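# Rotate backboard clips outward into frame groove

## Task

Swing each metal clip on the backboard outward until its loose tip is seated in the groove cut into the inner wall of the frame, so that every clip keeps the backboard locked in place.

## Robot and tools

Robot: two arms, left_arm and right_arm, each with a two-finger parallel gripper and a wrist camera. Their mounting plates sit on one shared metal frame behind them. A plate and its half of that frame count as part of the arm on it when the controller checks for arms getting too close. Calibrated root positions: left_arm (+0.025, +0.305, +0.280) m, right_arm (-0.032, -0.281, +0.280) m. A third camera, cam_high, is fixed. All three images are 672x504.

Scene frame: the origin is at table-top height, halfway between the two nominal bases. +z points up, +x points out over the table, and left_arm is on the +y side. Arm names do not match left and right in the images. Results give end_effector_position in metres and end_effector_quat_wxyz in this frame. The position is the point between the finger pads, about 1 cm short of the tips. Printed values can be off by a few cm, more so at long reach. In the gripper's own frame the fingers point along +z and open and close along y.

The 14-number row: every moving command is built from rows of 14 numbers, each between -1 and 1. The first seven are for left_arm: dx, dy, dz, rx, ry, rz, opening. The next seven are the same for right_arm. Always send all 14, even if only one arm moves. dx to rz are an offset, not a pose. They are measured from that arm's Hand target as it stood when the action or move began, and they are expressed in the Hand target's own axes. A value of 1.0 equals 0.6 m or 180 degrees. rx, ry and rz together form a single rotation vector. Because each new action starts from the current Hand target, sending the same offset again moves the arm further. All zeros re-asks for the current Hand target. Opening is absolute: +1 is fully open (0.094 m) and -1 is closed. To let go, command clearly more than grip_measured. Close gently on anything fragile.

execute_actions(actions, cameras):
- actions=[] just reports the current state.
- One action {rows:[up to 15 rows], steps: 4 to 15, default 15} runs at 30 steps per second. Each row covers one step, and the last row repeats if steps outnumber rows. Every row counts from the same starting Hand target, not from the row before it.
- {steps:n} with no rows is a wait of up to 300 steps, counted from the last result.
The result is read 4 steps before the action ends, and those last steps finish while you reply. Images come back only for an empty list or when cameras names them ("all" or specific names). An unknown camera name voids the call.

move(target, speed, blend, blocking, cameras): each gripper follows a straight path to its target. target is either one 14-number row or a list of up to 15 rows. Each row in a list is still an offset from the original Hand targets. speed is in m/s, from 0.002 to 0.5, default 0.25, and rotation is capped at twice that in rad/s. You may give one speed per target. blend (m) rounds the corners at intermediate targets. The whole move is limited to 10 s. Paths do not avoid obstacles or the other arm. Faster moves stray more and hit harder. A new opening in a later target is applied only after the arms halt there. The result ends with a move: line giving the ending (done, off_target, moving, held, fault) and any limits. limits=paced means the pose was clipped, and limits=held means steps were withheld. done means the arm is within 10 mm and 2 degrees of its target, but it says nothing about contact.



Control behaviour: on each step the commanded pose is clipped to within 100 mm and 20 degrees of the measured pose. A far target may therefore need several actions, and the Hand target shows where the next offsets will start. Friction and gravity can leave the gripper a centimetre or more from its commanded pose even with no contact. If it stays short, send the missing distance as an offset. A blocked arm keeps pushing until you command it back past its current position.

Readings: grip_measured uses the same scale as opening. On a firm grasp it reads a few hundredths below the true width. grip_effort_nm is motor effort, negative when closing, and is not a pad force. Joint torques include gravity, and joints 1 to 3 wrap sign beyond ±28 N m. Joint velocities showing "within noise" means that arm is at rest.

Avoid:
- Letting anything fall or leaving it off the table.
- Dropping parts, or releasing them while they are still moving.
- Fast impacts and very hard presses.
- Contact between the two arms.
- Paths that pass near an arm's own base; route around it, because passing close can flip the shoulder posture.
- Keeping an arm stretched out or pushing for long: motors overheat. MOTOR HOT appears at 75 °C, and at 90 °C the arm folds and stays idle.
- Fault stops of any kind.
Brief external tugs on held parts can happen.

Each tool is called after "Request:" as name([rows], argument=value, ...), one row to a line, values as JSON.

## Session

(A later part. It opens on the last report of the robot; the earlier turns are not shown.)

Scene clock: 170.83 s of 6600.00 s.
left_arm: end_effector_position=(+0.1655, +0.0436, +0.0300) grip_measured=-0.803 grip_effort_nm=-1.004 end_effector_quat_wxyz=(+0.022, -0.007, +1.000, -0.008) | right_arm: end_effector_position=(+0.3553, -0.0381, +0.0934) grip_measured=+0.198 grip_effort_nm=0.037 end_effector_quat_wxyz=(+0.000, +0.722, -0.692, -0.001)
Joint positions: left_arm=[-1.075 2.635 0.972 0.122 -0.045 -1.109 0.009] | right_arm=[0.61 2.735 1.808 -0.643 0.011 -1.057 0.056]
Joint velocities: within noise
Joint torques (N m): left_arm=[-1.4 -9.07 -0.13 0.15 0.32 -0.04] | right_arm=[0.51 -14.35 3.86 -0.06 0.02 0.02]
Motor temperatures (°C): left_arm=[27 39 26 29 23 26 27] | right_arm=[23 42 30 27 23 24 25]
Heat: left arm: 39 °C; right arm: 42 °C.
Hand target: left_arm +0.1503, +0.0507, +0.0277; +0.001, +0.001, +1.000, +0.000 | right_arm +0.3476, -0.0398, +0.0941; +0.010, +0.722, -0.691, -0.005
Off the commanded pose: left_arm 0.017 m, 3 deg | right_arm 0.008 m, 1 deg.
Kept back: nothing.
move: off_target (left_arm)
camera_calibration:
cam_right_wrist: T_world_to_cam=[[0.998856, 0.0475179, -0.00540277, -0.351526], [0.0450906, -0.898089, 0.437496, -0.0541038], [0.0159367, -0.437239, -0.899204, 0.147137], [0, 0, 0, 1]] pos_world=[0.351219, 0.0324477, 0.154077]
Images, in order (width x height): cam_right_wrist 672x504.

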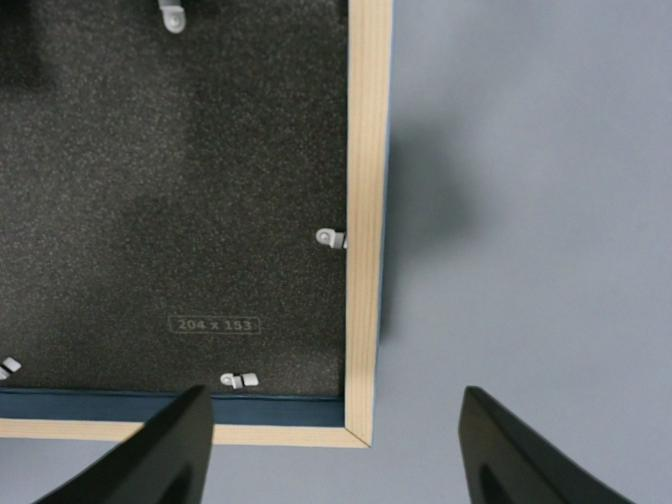

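Request:
move(target=[0,0,0,0,0,0,-0.9,0.121,0.065,-0.02,0,0,0.507,0.0], speed=0.4, cameras=["cam_right_wrist"])

Scene clock: 174.23 s of 6600.00 s.
left_arm: end_effector_position=(+0.1655, +0.0436, +0.0300) grip_measured=-0.803 grip_effort_nm=-1.009 end_effector_quat_wxyz=(+0.022, -0.007, +1.000, -0.008) | right_arm: end_effector_position=(+0.3060, -0.1151, +0.0992) grip_measured=+0.001 grip_effort_nm=-0.120 end_effector_quat_wxyz=(-0.024, -0.017, +1.000, -0.010)
Joint positions: left_arm=[-1.075 2.635 0.972 0.122 -0.045 -1.109 0.009] | right_arm=[0.506 2.534 1.374 -0.461 0.011 0.419 0.047]
Joint velocities: within noise
Joint torques (N m): left_arm=[-1.36 -9.07 -0.1 0.15 0.32 -0.05] | right_arm=[-0.29 -14.11 3.04 0.04 0.04 0.03]
Motor temperatures (°C): left_arm=[27 39 26 29 23 26 27] | right_arm=[23 42 30 27 23 24 25]
Heat: left arm: 39 °C; right arm: 42 °C.
Hand target: left_arm +0.1503, +0.0507, +0.0277; +0.001, +0.001, +1.000, +0.000 | right_arm +0.3122, -0.1140, +0.1075; -0.010, -0.011, +1.000, -0.004
Off the commanded pose: left_arm 0.017 m, 3 deg | right_arm 0.010 m, 2 deg.
Kept back: nothing.
move: off_target (left_arm)
camera_calibration:
cam_right_wrist: T_world_to_cam=[[0.038762, -0.999132, 0.0152376, -0.127334], [-0.875564, -0.0266116, 0.482369, 0.254007], [-0.481545, -0.032039, -0.875836, 0.31602], [0, 0, 0, 1]] pos_world=[0.379513, -0.110339, 0.156197]
Images, in order (width x height): cam_right_wrist 672x504.

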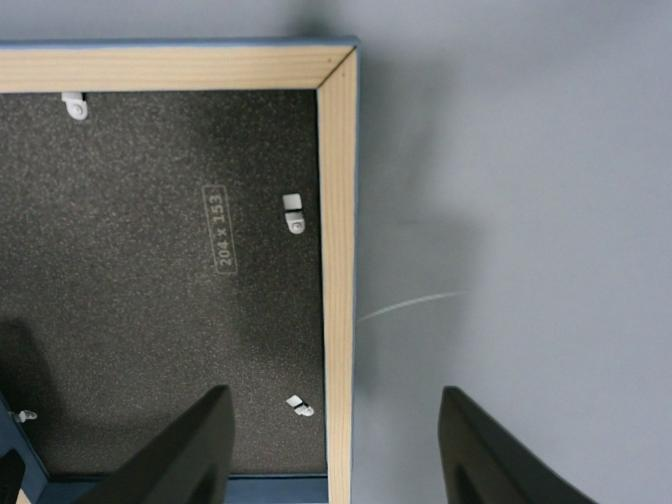

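Request:
move(target=[0,0,0,0,0,0,-0.9,-0.0065,0,0.129,0,0,0,0.0], speed=0.12, cameras=["cam_right_wrist"])

Scene clock: 175.67 s of 6600.00 s.
left_arm: end_effector_position=(+0.1655, +0.0436, +0.0300) grip_measured=-0.803 grip_effort_nm=-1.009 end_effector_quat_wxyz=(+0.022, -0.007, +1.000, -0.008) | right_arm: end_effector_position=(+0.3133, -0.1123, +0.0383) grip_measured=+0.001 grip_effort_nm=-0.115 end_effector_quat_wxyz=(-0.011, -0.014, +1.000, -0.004)
Joint positions: left_arm=[-1.075 2.635 0.972 0.122 -0.045 -1.109 0.009] | right_arm=[0.502 2.726 1.45 -0.314 0.011 0.422 0.047]
Joint velocities: within noise
Joint torques (N m): left_arm=[-1.39 -9.06 -0.1 0.16 0.32 -0.05] | right_arm=[-0.42 -9.8 4.86 0.19 0.03 0.01]
Motor temperatures (°C): left_arm=[27 39 26 29 23 26 27] | right_arm=[23 42 30 27 23 24 25]
Heat: left arm: 39 °C; right arm: 42 °C.
Hand target: left_arm +0.1503, +0.0507, +0.0277; +0.001, +0.001, +1.000, +0.000 | right_arm +0.3144, -0.1146, +0.0301; -0.010, -0.011, +1.000, -0.004
Off the commanded pose: left_arm 0.017 m, 3 deg | right_arm 0.009 m, 0 deg.
Kept back: nothing.
move: off_target (left_arm)
camera_calibration:
cam_right_wrist: T_world_to_cam=[[0.0320117, -0.999482, 0.00318611, -0.121333], [-0.888489, -0.0269965, 0.458102, 0.294777], [-0.457779, -0.0174955, -0.888894, 0.260985], [0, 0, 0, 1]] pos_world=[0.385264, -0.108747, 0.097337]
Images, in order (width x height): cam_right_wrist 672x504.

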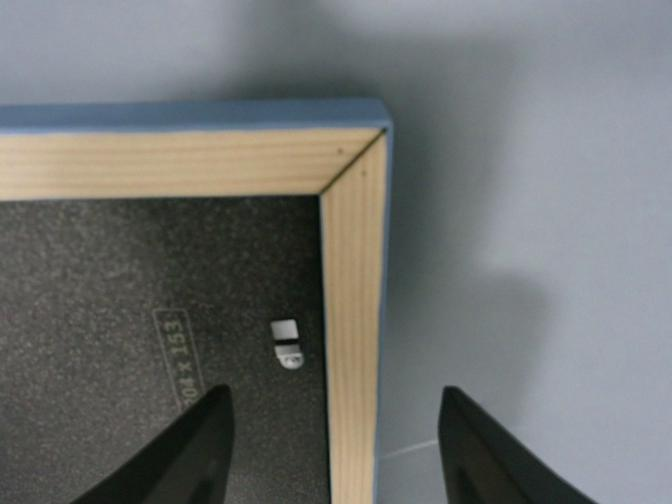

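Request:
move(target=[0,0,0,0,0,0,-0.9,-0.008,-0.007,0.025,0,0,0,0.0], speed=0.08, cameras=["cam_right_wrist"])

Scene clock: 176.63 s of 6600.00 s.
left_arm: end_effector_position=(+0.1655, +0.0436, +0.0300) grip_measured=-0.803 grip_effort_nm=-1.009 end_effector_quat_wxyz=(+0.022, -0.007, +1.000, -0.008) | right_arm: end_effector_position=(+0.3185, -0.1163, +0.0246) grip_measured=+0.001 grip_effort_nm=-0.120 end_effector_quat_wxyz=(-0.010, -0.011, +1.000, -0.003)
Joint positions: left_arm=[-1.075 2.635 0.972 0.122 -0.045 -1.109 0.009] | right_arm=[0.487 2.776 1.489 -0.302 0.011 0.412 0.047]
Joint velocities: within noise
Joint torques (N m): left_arm=[-1.37 -9.06 -0.12 0.16 0.32 -0.04] | right_arm=[-0.34 -9.7 4.59 0.23 0.08 -0.09]
Motor temperatures (°C): left_arm=[27 39 26 29 23 26 27] | right_arm=[23 42 30 27 23 24 25]
Heat: left arm: 39 °C; right arm: 42 °C.
Hand target: left_arm +0.1503, +0.0507, +0.0277; +0.001, +0.001, +1.000, +0.000 | right_arm +0.3190, -0.1188, +0.0150; -0.010, -0.011, +1.000, -0.004
Off the commanded pose: left_arm 0.017 m, 3 deg | right_arm 0.010 m, 0 deg.
Kept back: nothing.
move: off_target (left_arm)
camera_calibration:
cam_right_wrist: T_world_to_cam=[[0.0258864, -0.999662, 0.00251039, -0.123526], [-0.889163, -0.0218772, 0.457068, 0.306411], [-0.456858, -0.014064, -0.889428, 0.251292], [0, 0, 0, 1]] pos_world=[0.390451, -0.113247, 0.0837658]
Images, in order (width x height): cam_right_wrist 672x504.

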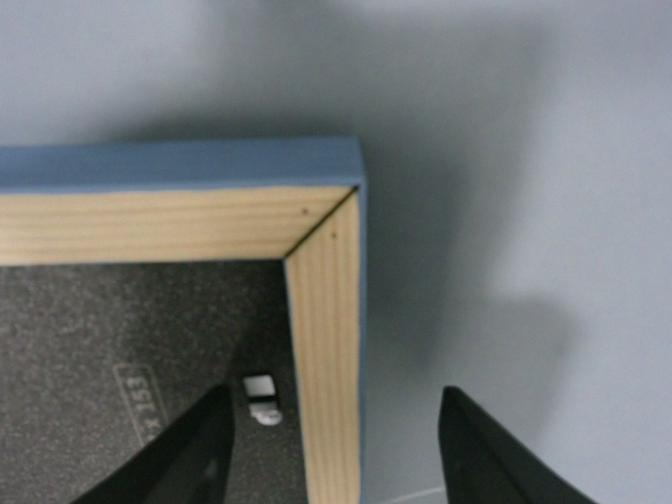

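Request:
move(target=[0,0,0,0,0,0,-0.9,-0.0055,0.003,0.015,0,0,0,0.0], speed=0.06, cameras=["cam_right_wrist"])

Request:
zoom_image(camera="cam_right_wrist", region=[220, 384, 340, 504])

Scene clock: 177.63 s of 6600.00 s.
left_arm: end_effector_position=(+0.1655, +0.0436, +0.0300) grip_measured=-0.803 grip_effort_nm=-1.004 end_effector_quat_wxyz=(+0.022, -0.007, +1.000, -0.008) | right_arm: end_effector_position=(+0.3274, -0.1121, +0.0209) grip_measured=+0.001 grip_effort_nm=-0.110 end_effector_quat_wxyz=(-0.002, -0.012, +1.000, +0.000)
Joint positions: left_arm=[-1.075 2.635 0.972 0.122 -0.045 -1.109 0.009] | right_arm=[0.487 2.799 1.528 -0.301 0.011 0.41 0.047]
Joint velocities: within noise
Joint torques (N m): left_arm=[-1.39 -9.05 -0.09 0.15 0.32 -0.05] | right_arm=[-0.29 -8.96 4.9 0.19 0.02 -0.05]
Motor temperatures (°C): left_arm=[27 39 26 29 23 26 27] | right_arm=[23 42 30 27 23 24 25]
Heat: left arm: 39 °C; right arm: 42 °C.
Hand target: left_arm +0.1503, +0.0507, +0.0277; +0.001, +0.001, +1.000, +0.000 | right_arm +0.3221, -0.1170, +0.0059; -0.010, -0.011, +1.000, -0.004
Off the commanded pose: left_arm 0.017 m, 3 deg | right_arm 0.017 m, 1 deg.
Kept back: nothing.
move: off_target (left_arm, right_arm)
camera_calibration:
cam_right_wrist: T_world_to_cam=[[0.0279598, -0.9996, -0.00430283, -0.120105], [-0.89612, -0.0269722, 0.442991, 0.318106], [-0.44293, -0.00853009, -0.896516, 0.248345], [0, 0, 0, 1]] pos_world=[0.398419, -0.109358, 0.0812103]
Images, in order (width x height): cam_right_wrist 672x504.

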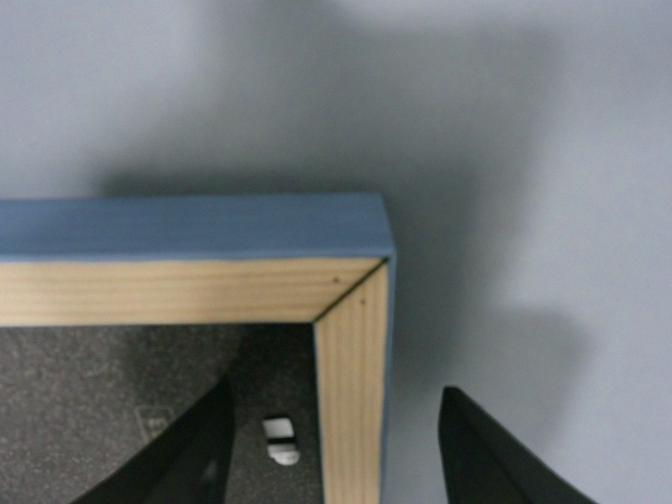

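Scaled by 4.200 from the camera's 672x504 image, which has a finer 960x720 frame.

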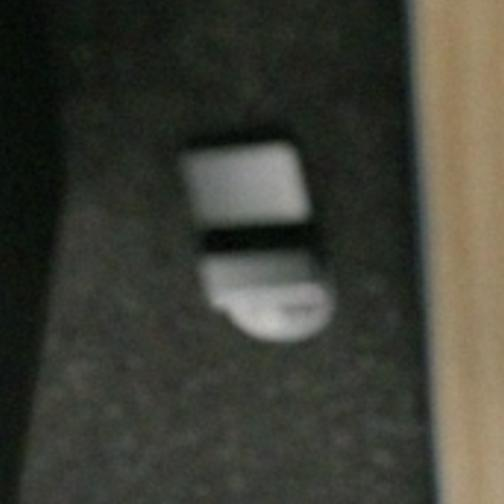

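Request:
move([
  [0,0,0,0,0,0,-0.9,0,0,-0.02,0,0,0,0.0],
  [0,0,0,0,0,0,-0.9,0.008,-0.006,-0.02,0,0,0,0.0],
  [0,0,0,0,0,0,-0.9,0.008,-0.006,0,0,0,0,0.0],
], speed=0.06, cameras=["cam_right_wrist"])

Request:
zoom_image(camera="cam_right_wrist", region=[220, 384, 340, 504])

Scene clock: 178.63 s of 6600.00 s.
left_arm: end_effector_position=(+0.1655, +0.0436, +0.0300) grip_measured=-0.803 grip_effort_nm=-1.009 end_effector_quat_wxyz=(+0.022, -0.007, +1.000, -0.008) | right_arm: end_effector_position=(+0.3263, -0.1129, +0.0204) grip_measured=+0.001 grip_effort_nm=-0.115 end_effector_quat_wxyz=(-0.001, -0.012, +1.000, +0.002)
Joint positions: left_arm=[-1.075 2.635 0.972 0.122 -0.045 -1.109 0.009] | right_arm=[0.485 2.796 1.516 -0.287 0.008 0.407 0.047]
Joint velocities: within noise
Joint torques (N m): left_arm=[-1.37 -9.05 -0.12 0.15 0.32 -0.04] | right_arm=[-0.5 -9.42 3.08 0.27 0.07 -0.11]
Motor temperatures (°C): left_arm=[27 39 26 29 23 26 27] | right_arm=[23 42 30 27 23 24 25]
Heat: left arm: 39 °C; right arm: 42 °C.
Hand target: left_arm +0.1503, +0.0507, +0.0277; +0.001, +0.001, +1.000, +0.000 | right_arm +0.3174, -0.1207, +0.0061; -0.010, -0.011, +1.000, -0.004
Off the commanded pose: left_arm 0.017 m, 3 deg | right_arm 0.019 m, 1 deg.
Kept back: nothing.
move: off_target (left_arm, right_arm)
camera_calibration:
cam_right_wrist: T_world_to_cam=[[0.0282991, -0.999563, -0.00859979, -0.120852], [-0.89707, -0.0291909, 0.440923, 0.317409], [-0.440981, -0.00476312, -0.897504, 0.247131], [0, 0, 0, 1]] pos_world=[0.397138, -0.110356, 0.0808085]
Images, in order (width x height): cam_right_wrist 672x504.

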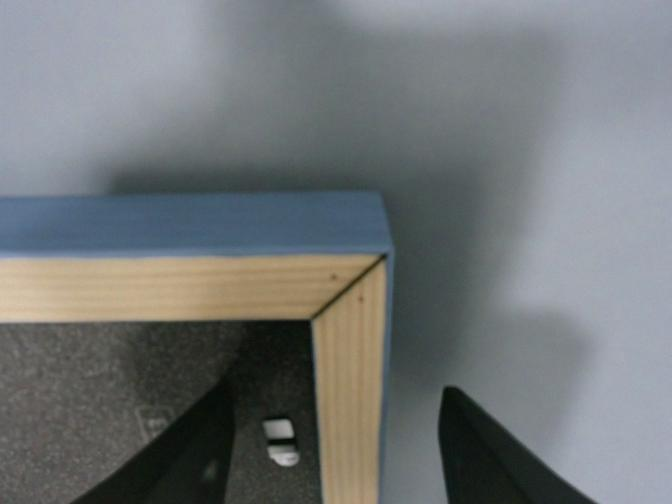

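Scaled by 4.200 from the camera's 672x504 image, which has a finer 960x720 frame.

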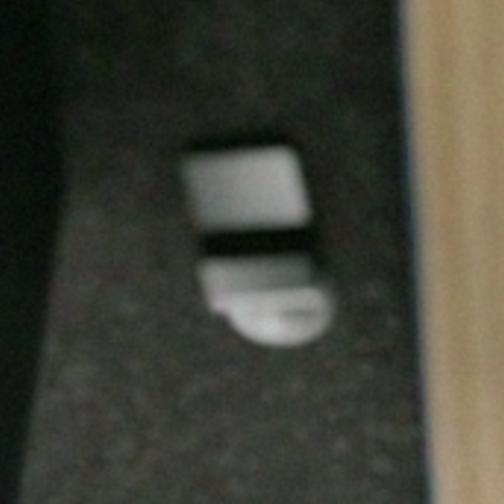

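Request:
move([
  [0,0,0,0,0,0,-0.9,0,0,-0.045,0,0,0,0.0],
  [0,0,0,0,0,0,-0.9,0.002,0.003,-0.045,0,0,0,0.0],
  [0,0,0,0,0,0,-0.9,0.002,0.003,-0.003,0,0,0,0.0],
], speed=0.08, cameras=["cam_right_wrist"])

Request:
zoom_image(camera="cam_right_wrist", region=[220, 384, 340, 504])

Scene clock: 179.90 s of 6600.00 s.
left_arm: end_effector_position=(+0.1655, +0.0436, +0.0300) grip_measured=-0.803 grip_effort_nm=-1.009 end_effector_quat_wxyz=(+0.022, -0.007, +1.000, -0.008) | right_arm: end_effector_position=(+0.3184, -0.1165, +0.0210) grip_measured=+0.001 grip_effort_nm=-0.105 end_effector_quat_wxyz=(-0.009, -0.012, +1.000, -0.001)
Joint positions: left_arm=[-1.075 2.635 0.972 0.122 -0.045 -1.109 0.009] | right_arm=[0.485 2.786 1.491 -0.29 0.008 0.407 0.047]
Joint velocities: within noise
Joint torques (N m): left_arm=[-1.36 -9.06 -0.12 0.15 0.32 -0.05] | right_arm=[0.03 -9.11 4.63 0.24 0.05 0.03]
Motor temperatures (°C): left_arm=[27 39 26 29 23 26 27] | right_arm=[23 42 30 27 23 24 25]
Heat: left arm: 39 °C; right arm: 42 °C.
Hand target: left_arm +0.1503, +0.0507, +0.0277; +0.001, +0.001, +1.000, +0.000 | right_arm +0.3162, -0.1189, +0.0080; -0.010, -0.011, +1.000, -0.004
Off the commanded pose: left_arm 0.017 m, 3 deg | right_arm 0.014 m, 0 deg.
Kept back: nothing.
move: off_target (left_arm, right_arm)
camera_calibration:
cam_right_wrist: T_world_to_cam=[[0.0288315, -0.999583, -0.00172462, -0.124556], [-0.88991, -0.0264539, 0.455368, 0.307709], [-0.455224, -0.0115942, -0.890302, 0.247862], [0, 0, 0, 1]] pos_world=[0.390257, -0.11349, 0.0803366]
Images, in order (width x height): cam_right_wrist 672x504.

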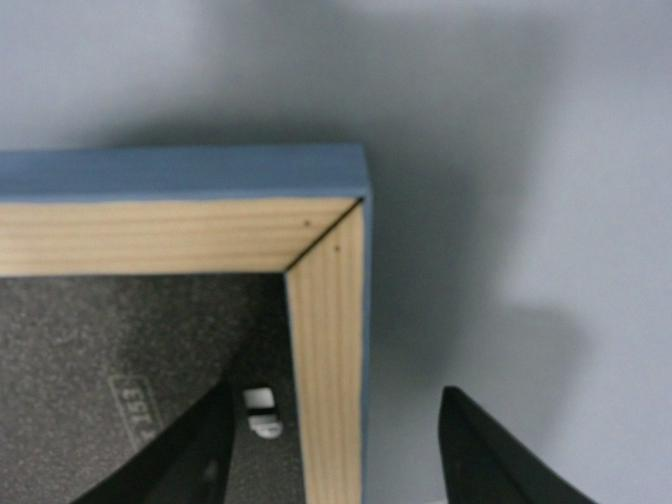

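Scaled by 4.200 from the camera's 672x504 image, which has a finer 960x720 frame.

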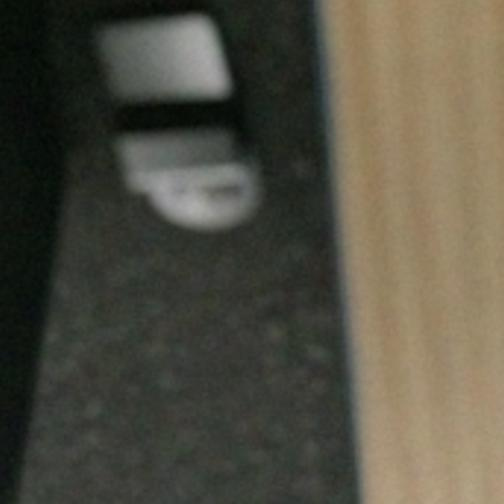

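Request:
move([
  [0,0,0,0,0,0,-0.9,0,0,-0.045,0,0,0,0.0],
  [0,0,0,0,0,0,-0.9,-0.006,0,-0.045,0,0,0,0.0],
  [0,0,0,0,0,0,-0.9,-0.006,0,0,0,0,0,0.0],
], speed=0.08, cameras=["cam_right_wrist"])

Request:
zoom_image(camera="cam_right_wrist", region=[220, 384, 340, 504])

Scene clock: 181.23 s of 6600.00 s.
left_arm: end_effector_position=(+0.1655, +0.0436, +0.0300) grip_measured=-0.803 grip_effort_nm=-1.009 end_effector_quat_wxyz=(+0.022, -0.007, +1.000, -0.008) | right_arm: end_effector_position=(+0.3250, -0.1135, +0.0209) grip_measured=+0.001 grip_effort_nm=-0.100 end_effector_quat_wxyz=(-0.002, -0.012, +1.000, +0.002)
Joint positions: left_arm=[-1.075 2.635 0.972 0.122 -0.045 -1.109 0.009] | right_arm=[0.485 2.793 1.512 -0.289 0.008 0.407 0.047]
Joint velocities: within noise
Joint torques (N m): left_arm=[-1.39 -9.07 -0.12 0.15 0.32 -0.05] | right_arm=[-0.35 -9.29 4.53 0.18 0.03 -0.11]
Motor temperatures (°C): left_arm=[27 39 26 29 23 26 27] | right_arm=[23 42 30 27 23 24 25]
Heat: left arm: 39 °C; right arm: 42 °C.
Hand target: left_arm +0.1503, +0.0507, +0.0277; +0.001, +0.001, +1.000, +0.000 | right_arm +0.3197, -0.1189, +0.0078; -0.011, -0.011, +1.000, -0.004
Off the commanded pose: left_arm 0.017 m, 3 deg | right_arm 0.015 m, 1 deg.
Kept back: nothing.
move: off_target (left_arm, right_arm)
camera_calibration:
cam_right_wrist: T_world_to_cam=[[0.0283175, -0.999572, -0.00740277, -0.121421], [-0.895843, -0.0286631, 0.443445, 0.315643], [-0.443467, -0.00592554, -0.896271, 0.247742], [0, 0, 0, 1]] pos_world=[0.39607, -0.110853, 0.0811752]
Images, in order (width x height): cam_right_wrist 672x504.

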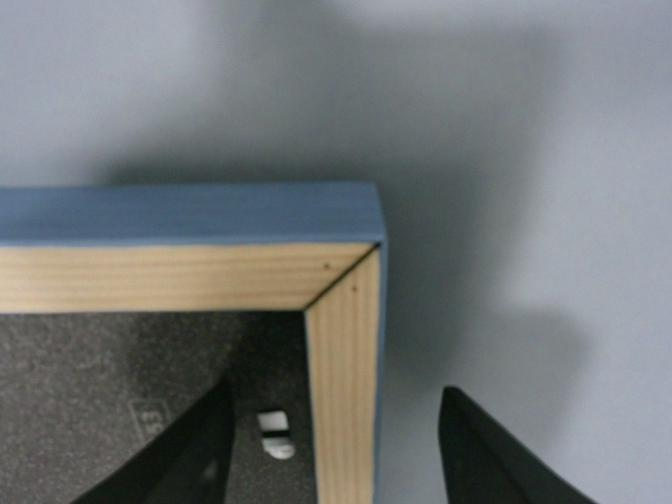

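Scaled by 4.200 from the camera's 672x504 image, which has a finer 960x720 frame.

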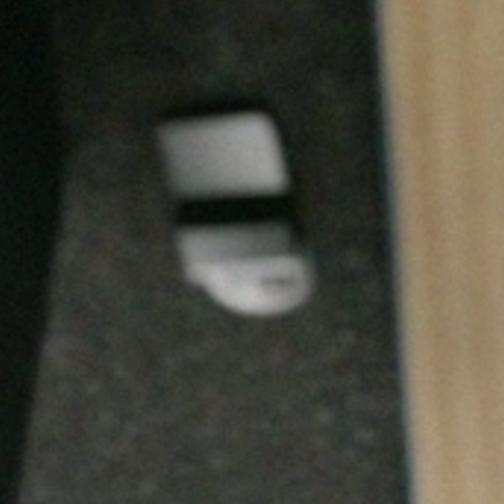

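Request:
execute_actions([
  {"rows":[[0,0,0,0,0,0,-0.9,0,0,0,0,0,0,-0.4]],"steps":15},
], cameras=[])

Request:
execute_actions([
  {"rows":[[0,0,0,0,0,0,-0.9,0,0,0,0,0,0,-0.55]],"steps":15},
], cameras=[])

Request:
execute_actions(actions=[], cameras=["cam_right_wrist"])

Request:
zoom_image(camera="cam_right_wrist", region=[240, 384, 360, 504])

Scene clock: 181.80 s of 6600.00 s.
left_arm: end_effector_position=(+0.1655, +0.0436, +0.0300) grip_measured=-0.803 grip_effort_nm=-1.009 end_effector_quat_wxyz=(+0.022, -0.007, +1.000, -0.008) | right_arm: end_effector_position=(+0.3251, -0.1128, +0.0209) grip_measured=-0.398 grip_effort_nm=-0.115 end_effector_quat_wxyz=(-0.002, -0.012, +1.000, +0.003)
Joint positions: left_arm=[-1.075 2.635 0.972 0.122 -0.045 -1.109 0.009] | right_arm=[0.485 2.793 1.512 -0.288 0.005 0.407 0.028]
Joint velocities: within noise
Joint torques (N m): left_arm=[-1.39 -9.07 -0.12 0.15 0.32 -0.04] | right_arm=[-0.34 -9.25 4.46 0.15 0.11 0]
Motor temperatures (°C): left_arm=[27 39 26 28 23 26 27] | right_arm=[23 41 30 27 23 24 25]
Heat: left arm: 39 °C; right arm: 41 °C.
Hand target: left_arm +0.1503, +0.0507, +0.0277; +0.001, +0.001, +1.000, +0.000 | right_arm +0.3197, -0.1189, +0.0078; -0.011, -0.011, +1.000, -0.004
Steps of this call (1-6: nothing new was sent; 7-17: this action's first 11). Readings (end_effector_position of left_arm | right_arm):
7: (+0.1655, +0.0436, +0.0300) | (+0.3250, -0.1135, +0.0209)
8: (+0.1655, +0.0436, +0.0300) | (+0.3250, -0.1133, +0.0209)
10: (+0.1655, +0.0436, +0.0300) | (+0.3251, -0.1129, +0.0209)
14: (+0.1655, +0.0436, +0.0300) | (+0.3251, -0.1128, +0.0209)
17: the state above
No camera images: "cameras" was empty.

Scene clock: 182.30 s of 6600.00 s.
left_arm: end_effector_position=(+0.1655, +0.0436, +0.0300) grip_measured=-0.803 grip_effort_nm=-1.004 end_effector_quat_wxyz=(+0.022, -0.007, +1.000, -0.008) | right_arm: end_effector_position=(+0.3259, -0.1121, +0.0211) grip_measured=-0.548 grip_effort_nm=-0.134 end_effector_quat_wxyz=(-0.002, -0.012, +1.000, +0.005)
Joint positions: left_arm=[-1.075 2.635 0.972 0.122 -0.045 -1.109 0.009] | right_arm=[0.484 2.793 1.513 -0.286 0.002 0.407 0.021]
Joint velocities: within noise
Joint torques (N m): left_arm=[-1.37 -9.07 -0.1 0.15 0.32 -0.04] | right_arm=[-0.27 -9.42 4.34 0.11 0.11 -0.04]
Motor temperatures (°C): left_arm=[27 39 26 28 23 26 27] | right_arm=[23 41 30 27 23 24 24]
Heat: left arm: 39 °C; right arm: 41 °C.
Hand target: left_arm +0.1503, +0.0508, +0.0277; +0.001, +0.001, +1.000, +0.000 | right_arm +0.3198, -0.1189, +0.0078; -0.010, -0.011, +1.000, -0.004
Off your previous action's commanded pose at its last step (step 4 of this call): left_arm 0.017 m, 3 deg | right_arm 0.015 m, 1 deg.
Steps of this call (1-4: your previous action's last 4; 5-15: this action's first 11). Readings (end_effector_position of left_arm | right_arm):
5: (+0.1655, +0.0436, +0.0300) | (+0.3252, -0.1125, +0.0209)
6: (+0.1655, +0.0436, +0.0300) | (+0.3258, -0.1121, +0.0211)
8: (+0.1655, +0.0436, +0.0300) | (+0.3259, -0.1122, +0.0211)
12: (+0.1655, +0.0436, +0.0300) | (+0.3259, -0.1121, +0.0211)
15: the state above
No camera images: "cameras" was empty.

Scene clock: 182.43 s of 6600.00 s.
left_arm: end_effector_position=(+0.1655, +0.0436, +0.0300) grip_measured=-0.803 grip_effort_nm=-1.004 end_effector_quat_wxyz=(+0.022, -0.007, +1.000, -0.008) | right_arm: end_effector_position=(+0.3259, -0.1121, +0.0211) grip_measured=-0.548 grip_effort_nm=-0.134 end_effector_quat_wxyz=(-0.002, -0.012, +1.000, +0.005)
Joint positions: left_arm=[-1.075 2.635 0.972 0.122 -0.045 -1.109 0.009] | right_arm=[0.484 2.793 1.513 -0.286 0.002 0.407 0.021]
Joint velocities: within noise
Joint torques (N m): left_arm=[-1.37 -9.06 -0.1 0.15 0.32 -0.05] | right_arm=[-0.25 -9.35 4.46 0.16 0.1 -0.01]
Motor temperatures (°C): left_arm=[27 39 26 28 23 26 27] | right_arm=[23 41 30 27 23 24 24]
Heat: left arm: 39 °C; right arm: 41 °C.
Hand target: left_arm +0.1503, +0.0508, +0.0277; +0.001, +0.001, +1.000, +0.000 | right_arm +0.3198, -0.1189, +0.0078; -0.010, -0.011, +1.000, -0.004
Off the commanded pose: left_arm 0.017 m, 3 deg | right_arm 0.016 m, 1 deg.
Steps of this call (1-4: your previous action's last 4). Readings (end_effector_position of left_arm | right_arm):
1: (+0.1655, +0.0436, +0.0300) | (+0.3259, -0.1121, +0.0211)
2: (+0.1655, +0.0436, +0.0300) | (+0.3259, -0.1121, +0.0211)
4: the state above
camera_calibration:
cam_right_wrist: T_world_to_cam=[[0.0282724, -0.999498, -0.0143098, -0.119947], [-0.896473, -0.0316857, 0.441964, 0.31624], [-0.442196, 0.000332938, -0.896919, 0.248546], [0, 0, 0, 1]] pos_world=[0.396797, -0.109949, 0.0814421]
Images, in order (width x height): cam_right_wrist 672x504.

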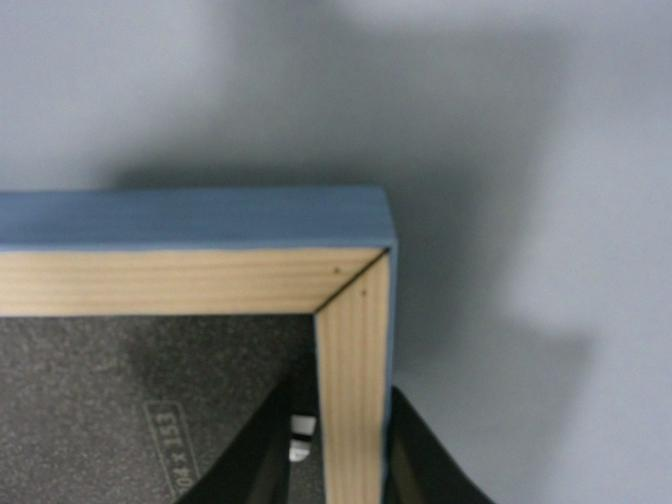

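Scaled by 4.200 from the camera's 672x504 image, which has a finer 960x720 frame.

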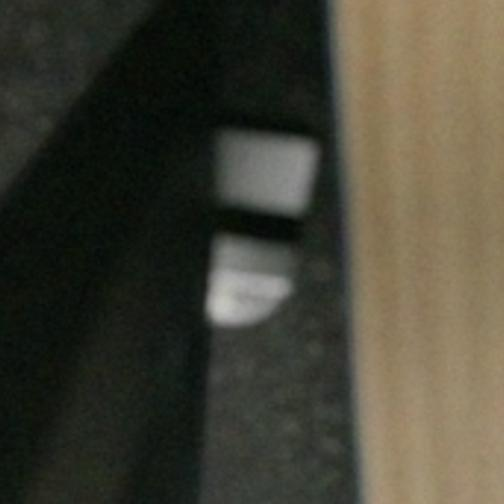

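Request:
execute_actions([
  {"rows":[[0,0,0,0,0,0,-0.9,0,0,0,0,0,0,-0.65]],"steps":15},
], cameras=[])

Request:
execute_actions(actions=[], cameras=["cam_right_wrist"])

Request:
zoom_image(camera="cam_right_wrist", region=[240, 384, 360, 504])

Scene clock: 183.03 s of 6600.00 s.
left_arm: end_effector_position=(+0.1654, +0.0435, +0.0300) grip_measured=-0.803 grip_effort_nm=-1.009 end_effector_quat_wxyz=(+0.022, -0.007, +1.000, -0.009) | right_arm: end_effector_position=(+0.3260, -0.1138, +0.0211) grip_measured=-0.648 grip_effort_nm=-0.154 end_effector_quat_wxyz=(-0.002, -0.011, +1.000, +0.003)
Joint positions: left_arm=[-1.075 2.635 0.972 0.122 -0.045 -1.109 0.009] | right_arm=[0.482 2.793 1.513 -0.288 0.007 0.407 0.017]
Joint velocities: within noise
Joint torques (N m): left_arm=[-1.36 -9.06 -0.12 0.16 0.32 -0.05] | right_arm=[-0.02 -9.35 4.48 0.16 0.08 -0.02]
Motor temperatures (°C): left_arm=[27 39 26 28 23 26 27] | right_arm=[23 41 30 27 23 24 24]
Heat: left arm: 39 °C; right arm: 41 °C.
Hand target: left_arm +0.1503, +0.0507, +0.0277; +0.001, +0.001, +1.000, +0.000 | right_arm +0.3198, -0.1189, +0.0078; -0.010, -0.011, +1.000, -0.004
Steps of this call (1-7: nothing new was sent; 8-18: this action's first 11). Readings (end_effector_position of left_arm | right_arm):
8: (+0.1655, +0.0436, +0.0300) | (+0.3259, -0.1126, +0.0211)
9: (+0.1654, +0.0435, +0.0300) | (+0.3259, -0.1133, +0.0211)
11: (+0.1654, +0.0435, +0.0300) | (+0.3260, -0.1138, +0.0211)
15: (+0.1654, +0.0435, +0.0300) | (+0.3260, -0.1138, +0.0211)
18: the state above
No camera images: "cameras" was empty.

Scene clock: 183.17 s of 6600.00 s.
left_arm: end_effector_position=(+0.1654, +0.0435, +0.0300) grip_measured=-0.803 grip_effort_nm=-1.009 end_effector_quat_wxyz=(+0.022, -0.007, +1.000, -0.009) | right_arm: end_effector_position=(+0.3260, -0.1138, +0.0211) grip_measured=-0.648 grip_effort_nm=-0.159 end_effector_quat_wxyz=(-0.002, -0.011, +1.000, +0.003)
Joint positions: left_arm=[-1.075 2.635 0.972 0.122 -0.045 -1.109 0.009] | right_arm=[0.482 2.793 1.513 -0.288 0.007 0.407 0.017]
Joint velocities: within noise
Joint torques (N m): left_arm=[-1.36 -9.05 -0.12 0.15 0.32 -0.05] | right_arm=[-0.18 -9.25 4.44 0.17 0.07 -0.05]
Motor temperatures (°C): left_arm=[27 39 26 28 23 26 27] | right_arm=[23 41 30 27 23 24 24]
Heat: left arm: 39 °C; right arm: 41 °C.
Hand target: left_arm +0.1503, +0.0507, +0.0277; +0.001, +0.001, +1.000, +0.000 | right_arm +0.3198, -0.1189, +0.0078; -0.010, -0.011, +1.000, -0.004
Off the commanded pose: left_arm 0.017 m, 3 deg | right_arm 0.015 m, 1 deg.
Steps of this call (1-4: your previous action's last 4). Readings (end_effector_position of left_arm | right_arm):
1: (+0.1654, +0.0435, +0.0300) | (+0.3260, -0.1138, +0.0211)
2: (+0.1654, +0.0435, +0.0300) | (+0.3260, -0.1138, +0.0211)
4: the state above
camera_calibration:
cam_right_wrist: T_world_to_cam=[[0.0263937, -0.999609, -0.00918558, -0.121124], [-0.896444, -0.027734, 0.442289, 0.316752], [-0.442371, -0.00343929, -0.896826, 0.248218], [0, 0, 0, 1]] pos_world=[0.396952, -0.111438, 0.0814002]
Images, in order (width x height): cam_right_wrist 672x504.

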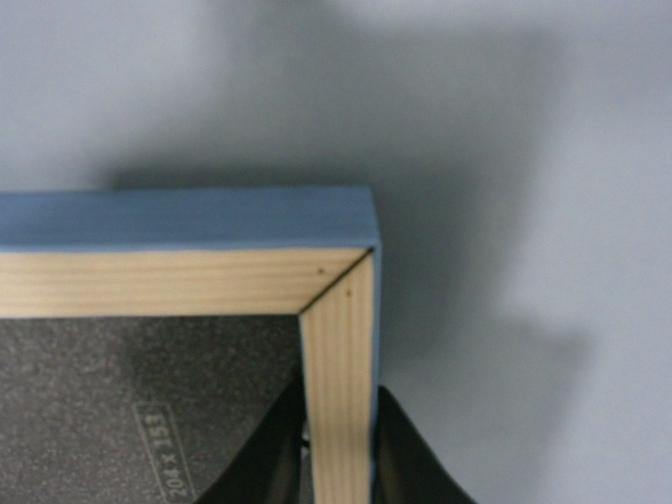

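Scaled by 4.200 from the camera's 672x504 image, which has a finer 960x720 frame.

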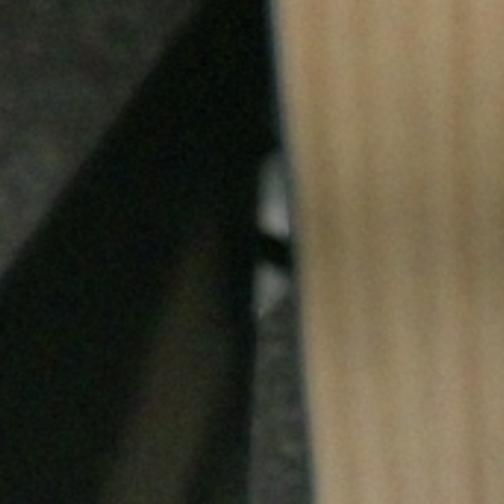

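Request:
execute_actions([
  {"rows":[[0,0,0,0,0,0,-0.9,0,0,0,0,0,0,-0.72]],"steps":15},
], cameras=[])

Request:
execute_actions([
  {"rows":[[0,0,0,0,0,0,-0.9,0,0,0,0,0,0,-0.1]],"steps":15},
], cameras=[])

Request:
execute_actions(actions=[], cameras=["cam_right_wrist"])

Request:
zoom_image(camera="cam_right_wrist", region=[220, 384, 340, 504])

Scene clock: 183.77 s of 6600.00 s.
left_arm: end_effector_position=(+0.1654, +0.0435, +0.0300) grip_measured=-0.803 grip_effort_nm=-1.004 end_effector_quat_wxyz=(+0.022, -0.008, +1.000, -0.009) | right_arm: end_effector_position=(+0.3260, -0.1149, +0.0211) grip_measured=-0.715 grip_effort_nm=-0.276 end_effector_quat_wxyz=(-0.002, -0.013, +1.000, +0.000)
Joint positions: left_arm=[-1.075 2.635 0.972 0.122 -0.045 -1.11 0.009] | right_arm=[0.482 2.793 1.513 -0.29 0.011 0.402 0.013]
Joint velocities: within noise
Joint torques (N m): left_arm=[-1.37 -9.03 -0.12 0.16 0.32 -0.04] | right_arm=[-0.01 -9.29 4.37 0.17 -0.02 0.03]
Motor temperatures (°C): left_arm=[27 39 26 28 23 26 27] | right_arm=[23 41 30 27 23 24 24]
Heat: left arm: 39 °C; right arm: 41 °C.
Hand target: left_arm +0.1504, +0.0508, +0.0277; +0.001, +0.001, +1.000, +0.000 | right_arm +0.3197, -0.1188, +0.0078; -0.011, -0.011, +1.000, -0.004
Steps of this call (1-7: nothing new was sent; 8-18: this action's first 11). Readings (end_effector_position of left_arm | right_arm):
8: (+0.1654, +0.0435, +0.0300) | (+0.3260, -0.1143, +0.0211)
9: (+0.1654, +0.0435, +0.0300) | (+0.3261, -0.1149, +0.0211)
11: (+0.1654, +0.0435, +0.0300) | (+0.3260, -0.1149, +0.0211)
15: (+0.1654, +0.0435, +0.0300) | (+0.3260, -0.1149, +0.0211)
18: the state above
No camera images: "cameras" was empty.

Scene clock: 184.27 s of 6600.00 s.
left_arm: end_effector_position=(+0.1654, +0.0435, +0.0300) grip_measured=-0.803 grip_effort_nm=-1.009 end_effector_quat_wxyz=(+0.022, -0.008, +1.000, -0.009) | right_arm: end_effector_position=(+0.3260, -0.1149, +0.0211) grip_measured=-0.102 grip_effort_nm=0.046 end_effector_quat_wxyz=(-0.002, -0.013, +1.000, +0.000)
Joint positions: left_arm=[-1.075 2.635 0.972 0.122 -0.045 -1.11 0.009] | right_arm=[0.482 2.793 1.513 -0.29 0.011 0.402 0.042]
Joint velocities: within noise
Joint torques (N m): left_arm=[-1.37 -9.05 -0.1 0.15 0.31 -0.04] | right_arm=[-0.01 -9.16 4.42 0.19 0.03 0.03]
Motor temperatures (°C): left_arm=[27 39 26 28 23 26 27] | right_arm=[23 41 30 27 23 24 24]
Heat: left arm: 39 °C; right arm: 41 °C.
Hand target: left_arm +0.1504, +0.0508, +0.0277; +0.001, +0.001, +1.000, +0.000 | right_arm +0.3197, -0.1188, +0.0078; -0.011, -0.011, +1.000, -0.004
Off your previous action's commanded pose at its last step (step 4 of this call): left_arm 0.017 m, 3 deg | right_arm 0.015 m, 1 deg.
Steps of this call (1-4: your previous action's last 4; 5-15: this action's first 11). Readings (end_effector_position of left_arm | right_arm):
5: (+0.1654, +0.0435, +0.0300) | (+0.3260, -0.1149, +0.0211)
6: (+0.1654, +0.0435, +0.0300) | (+0.3260, -0.1149, +0.0211)
8: (+0.1654, +0.0435, +0.0300) | (+0.3260, -0.1149, +0.0211)
12: (+0.1654, +0.0435, +0.0300) | (+0.3260, -0.1149, +0.0211)
15: the state above
No camera images: "cameras" was empty.

Scene clock: 184.40 s of 6600.00 s.
left_arm: end_effector_position=(+0.1654, +0.0435, +0.0300) grip_measured=-0.803 grip_effort_nm=-1.009 end_effector_quat_wxyz=(+0.022, -0.008, +1.000, -0.009) | right_arm: end_effector_position=(+0.3260, -0.1149, +0.0211) grip_measured=-0.102 grip_effort_nm=0.046 end_effector_quat_wxyz=(-0.002, -0.013, +1.000, +0.000)
Joint positions: left_arm=[-1.075 2.635 0.972 0.122 -0.045 -1.11 0.009] | right_arm=[0.482 2.793 1.513 -0.29 0.011 0.402 0.042]
Joint velocities: within noise
Joint torques (N m): left_arm=[-1.37 -9.05 -0.1 0.15 0.31 -0.05] | right_arm=[-0.03 -9.22 4.4 0.13 0.05 0.01]
Motor temperatures (°C): left_arm=[27 39 26 28 23 26 27] | right_arm=[23 41 30 27 23 24 24]
Heat: left arm: 39 °C; right arm: 41 °C.
Hand target: left_arm +0.1504, +0.0508, +0.0277; +0.001, +0.001, +1.000, +0.000 | right_arm +0.3197, -0.1188, +0.0078; -0.011, -0.011, +1.000, -0.004
Off the commanded pose: left_arm 0.017 m, 3 deg | right_arm 0.015 m, 1 deg.
Steps of this call (1-4: your previous action's last 4). Readings (end_effector_position of left_arm | right_arm):
1: (+0.1654, +0.0435, +0.0300) | (+0.3260, -0.1149, +0.0211)
2: (+0.1654, +0.0435, +0.0300) | (+0.3260, -0.1149, +0.0211)
4: the state above
camera_calibration:
cam_right_wrist: T_world_to_cam=[[0.0310034, -0.999509, -0.0045903, -0.123864], [-0.896319, -0.0298343, 0.442405, 0.316442], [-0.442324, -0.00960166, -0.896804, 0.247487], [0, 0, 0, 1]] pos_world=[0.396943, -0.111986, 0.0813834]
Images, in order (width x height): cam_right_wrist 672x504.

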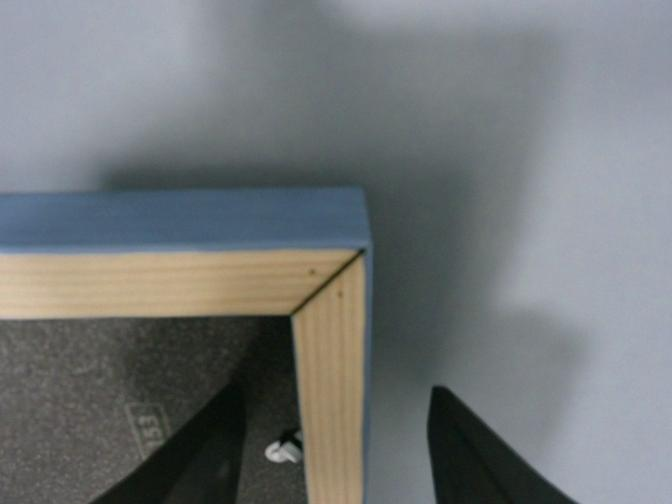

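Scaled by 4.200 from the camera's 672x504 image, which has a finer 960x720 frame.

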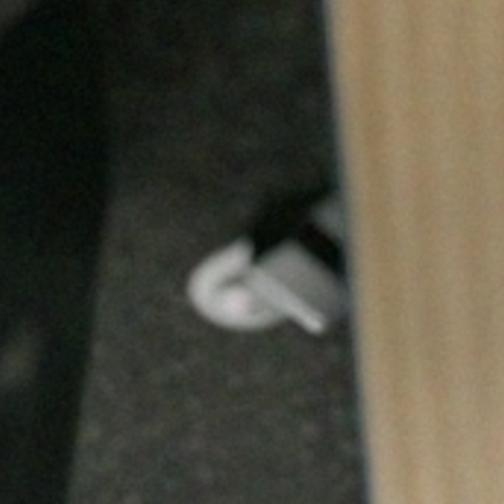

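Request:
move([
  [0,0,0,0,0,0,-0.9,0,0,-0.045,0,0,0,0.0],
  [0,0,0,0,0,0,-0.9,0.0028,0,-0.045,0,0,0,0.0],
  [0,0,0,0,0,0,-0.9,0.0028,0,0,0,0,0,0.0],
], speed=0.08, cameras=["cam_right_wrist"])

Request:
zoom_image(camera="cam_right_wrist", region=[220, 384, 340, 504])

Scene clock: 185.70 s of 6600.00 s.
left_arm: end_effector_position=(+0.1654, +0.0435, +0.0300) grip_measured=-0.803 grip_effort_nm=-1.009 end_effector_quat_wxyz=(+0.022, -0.008, +1.000, -0.009) | right_arm: end_effector_position=(+0.3214, -0.1170, +0.0210) grip_measured=-0.001 grip_effort_nm=0.042 end_effector_quat_wxyz=(-0.007, -0.013, +1.000, -0.002)
Joint positions: left_arm=[-1.075 2.635 0.972 0.122 -0.045 -1.11 0.009] | right_arm=[0.482 2.789 1.501 -0.294 0.011 0.402 0.047]
Joint velocities: within noise
Joint torques (N m): left_arm=[-1.37 -9.07 -0.1 0.15 0.31 -0.04] | right_arm=[0.21 -9.09 4.6 0.25 0.05 0.08]
Motor temperatures (°C): left_arm=[27 39 26 28 23 26 27] | right_arm=[23 41 30 27 23 24 24]
Heat: left arm: 39 °C; right arm: 41 °C.
Hand target: left_arm +0.1504, +0.0508, +0.0277; +0.001, +0.001, +1.000, +0.000 | right_arm +0.3180, -0.1189, +0.0078; -0.011, -0.011, +1.000, -0.004
Off the commanded pose: left_arm 0.017 m, 3 deg | right_arm 0.014 m, 1 deg.
Kept back: nothing.
move: off_target (left_arm, right_arm)
camera_calibration:
cam_right_wrist: T_world_to_cam=[[0.0307545, -0.999527, -0.0000094693, -0.12583], [-0.891515, -0.0274353, 0.45216, 0.310823], [-0.451947, -0.0138975, -0.891937, 0.247899], [0, 0, 0, 1]] pos_world=[0.39301, -0.113798, 0.0805674]
Images, in order (width x height): cam_right_wrist 672x504.

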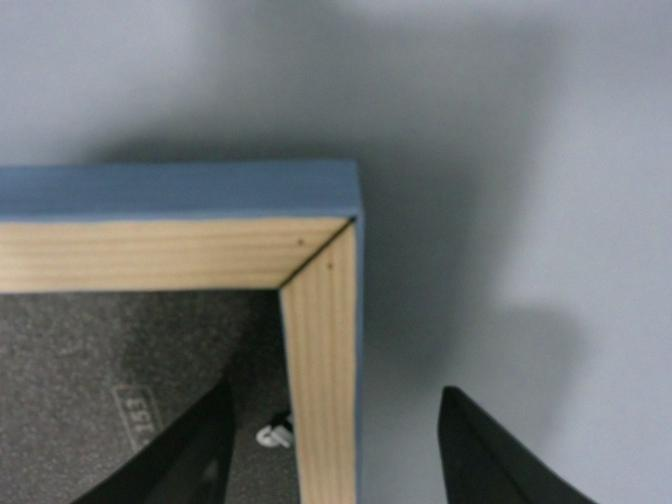

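Scaled by 4.200 from the camera's 672x504 image, which has a finer 960x720 frame.

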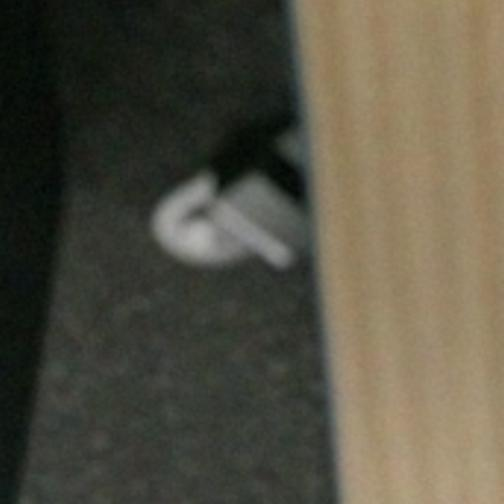

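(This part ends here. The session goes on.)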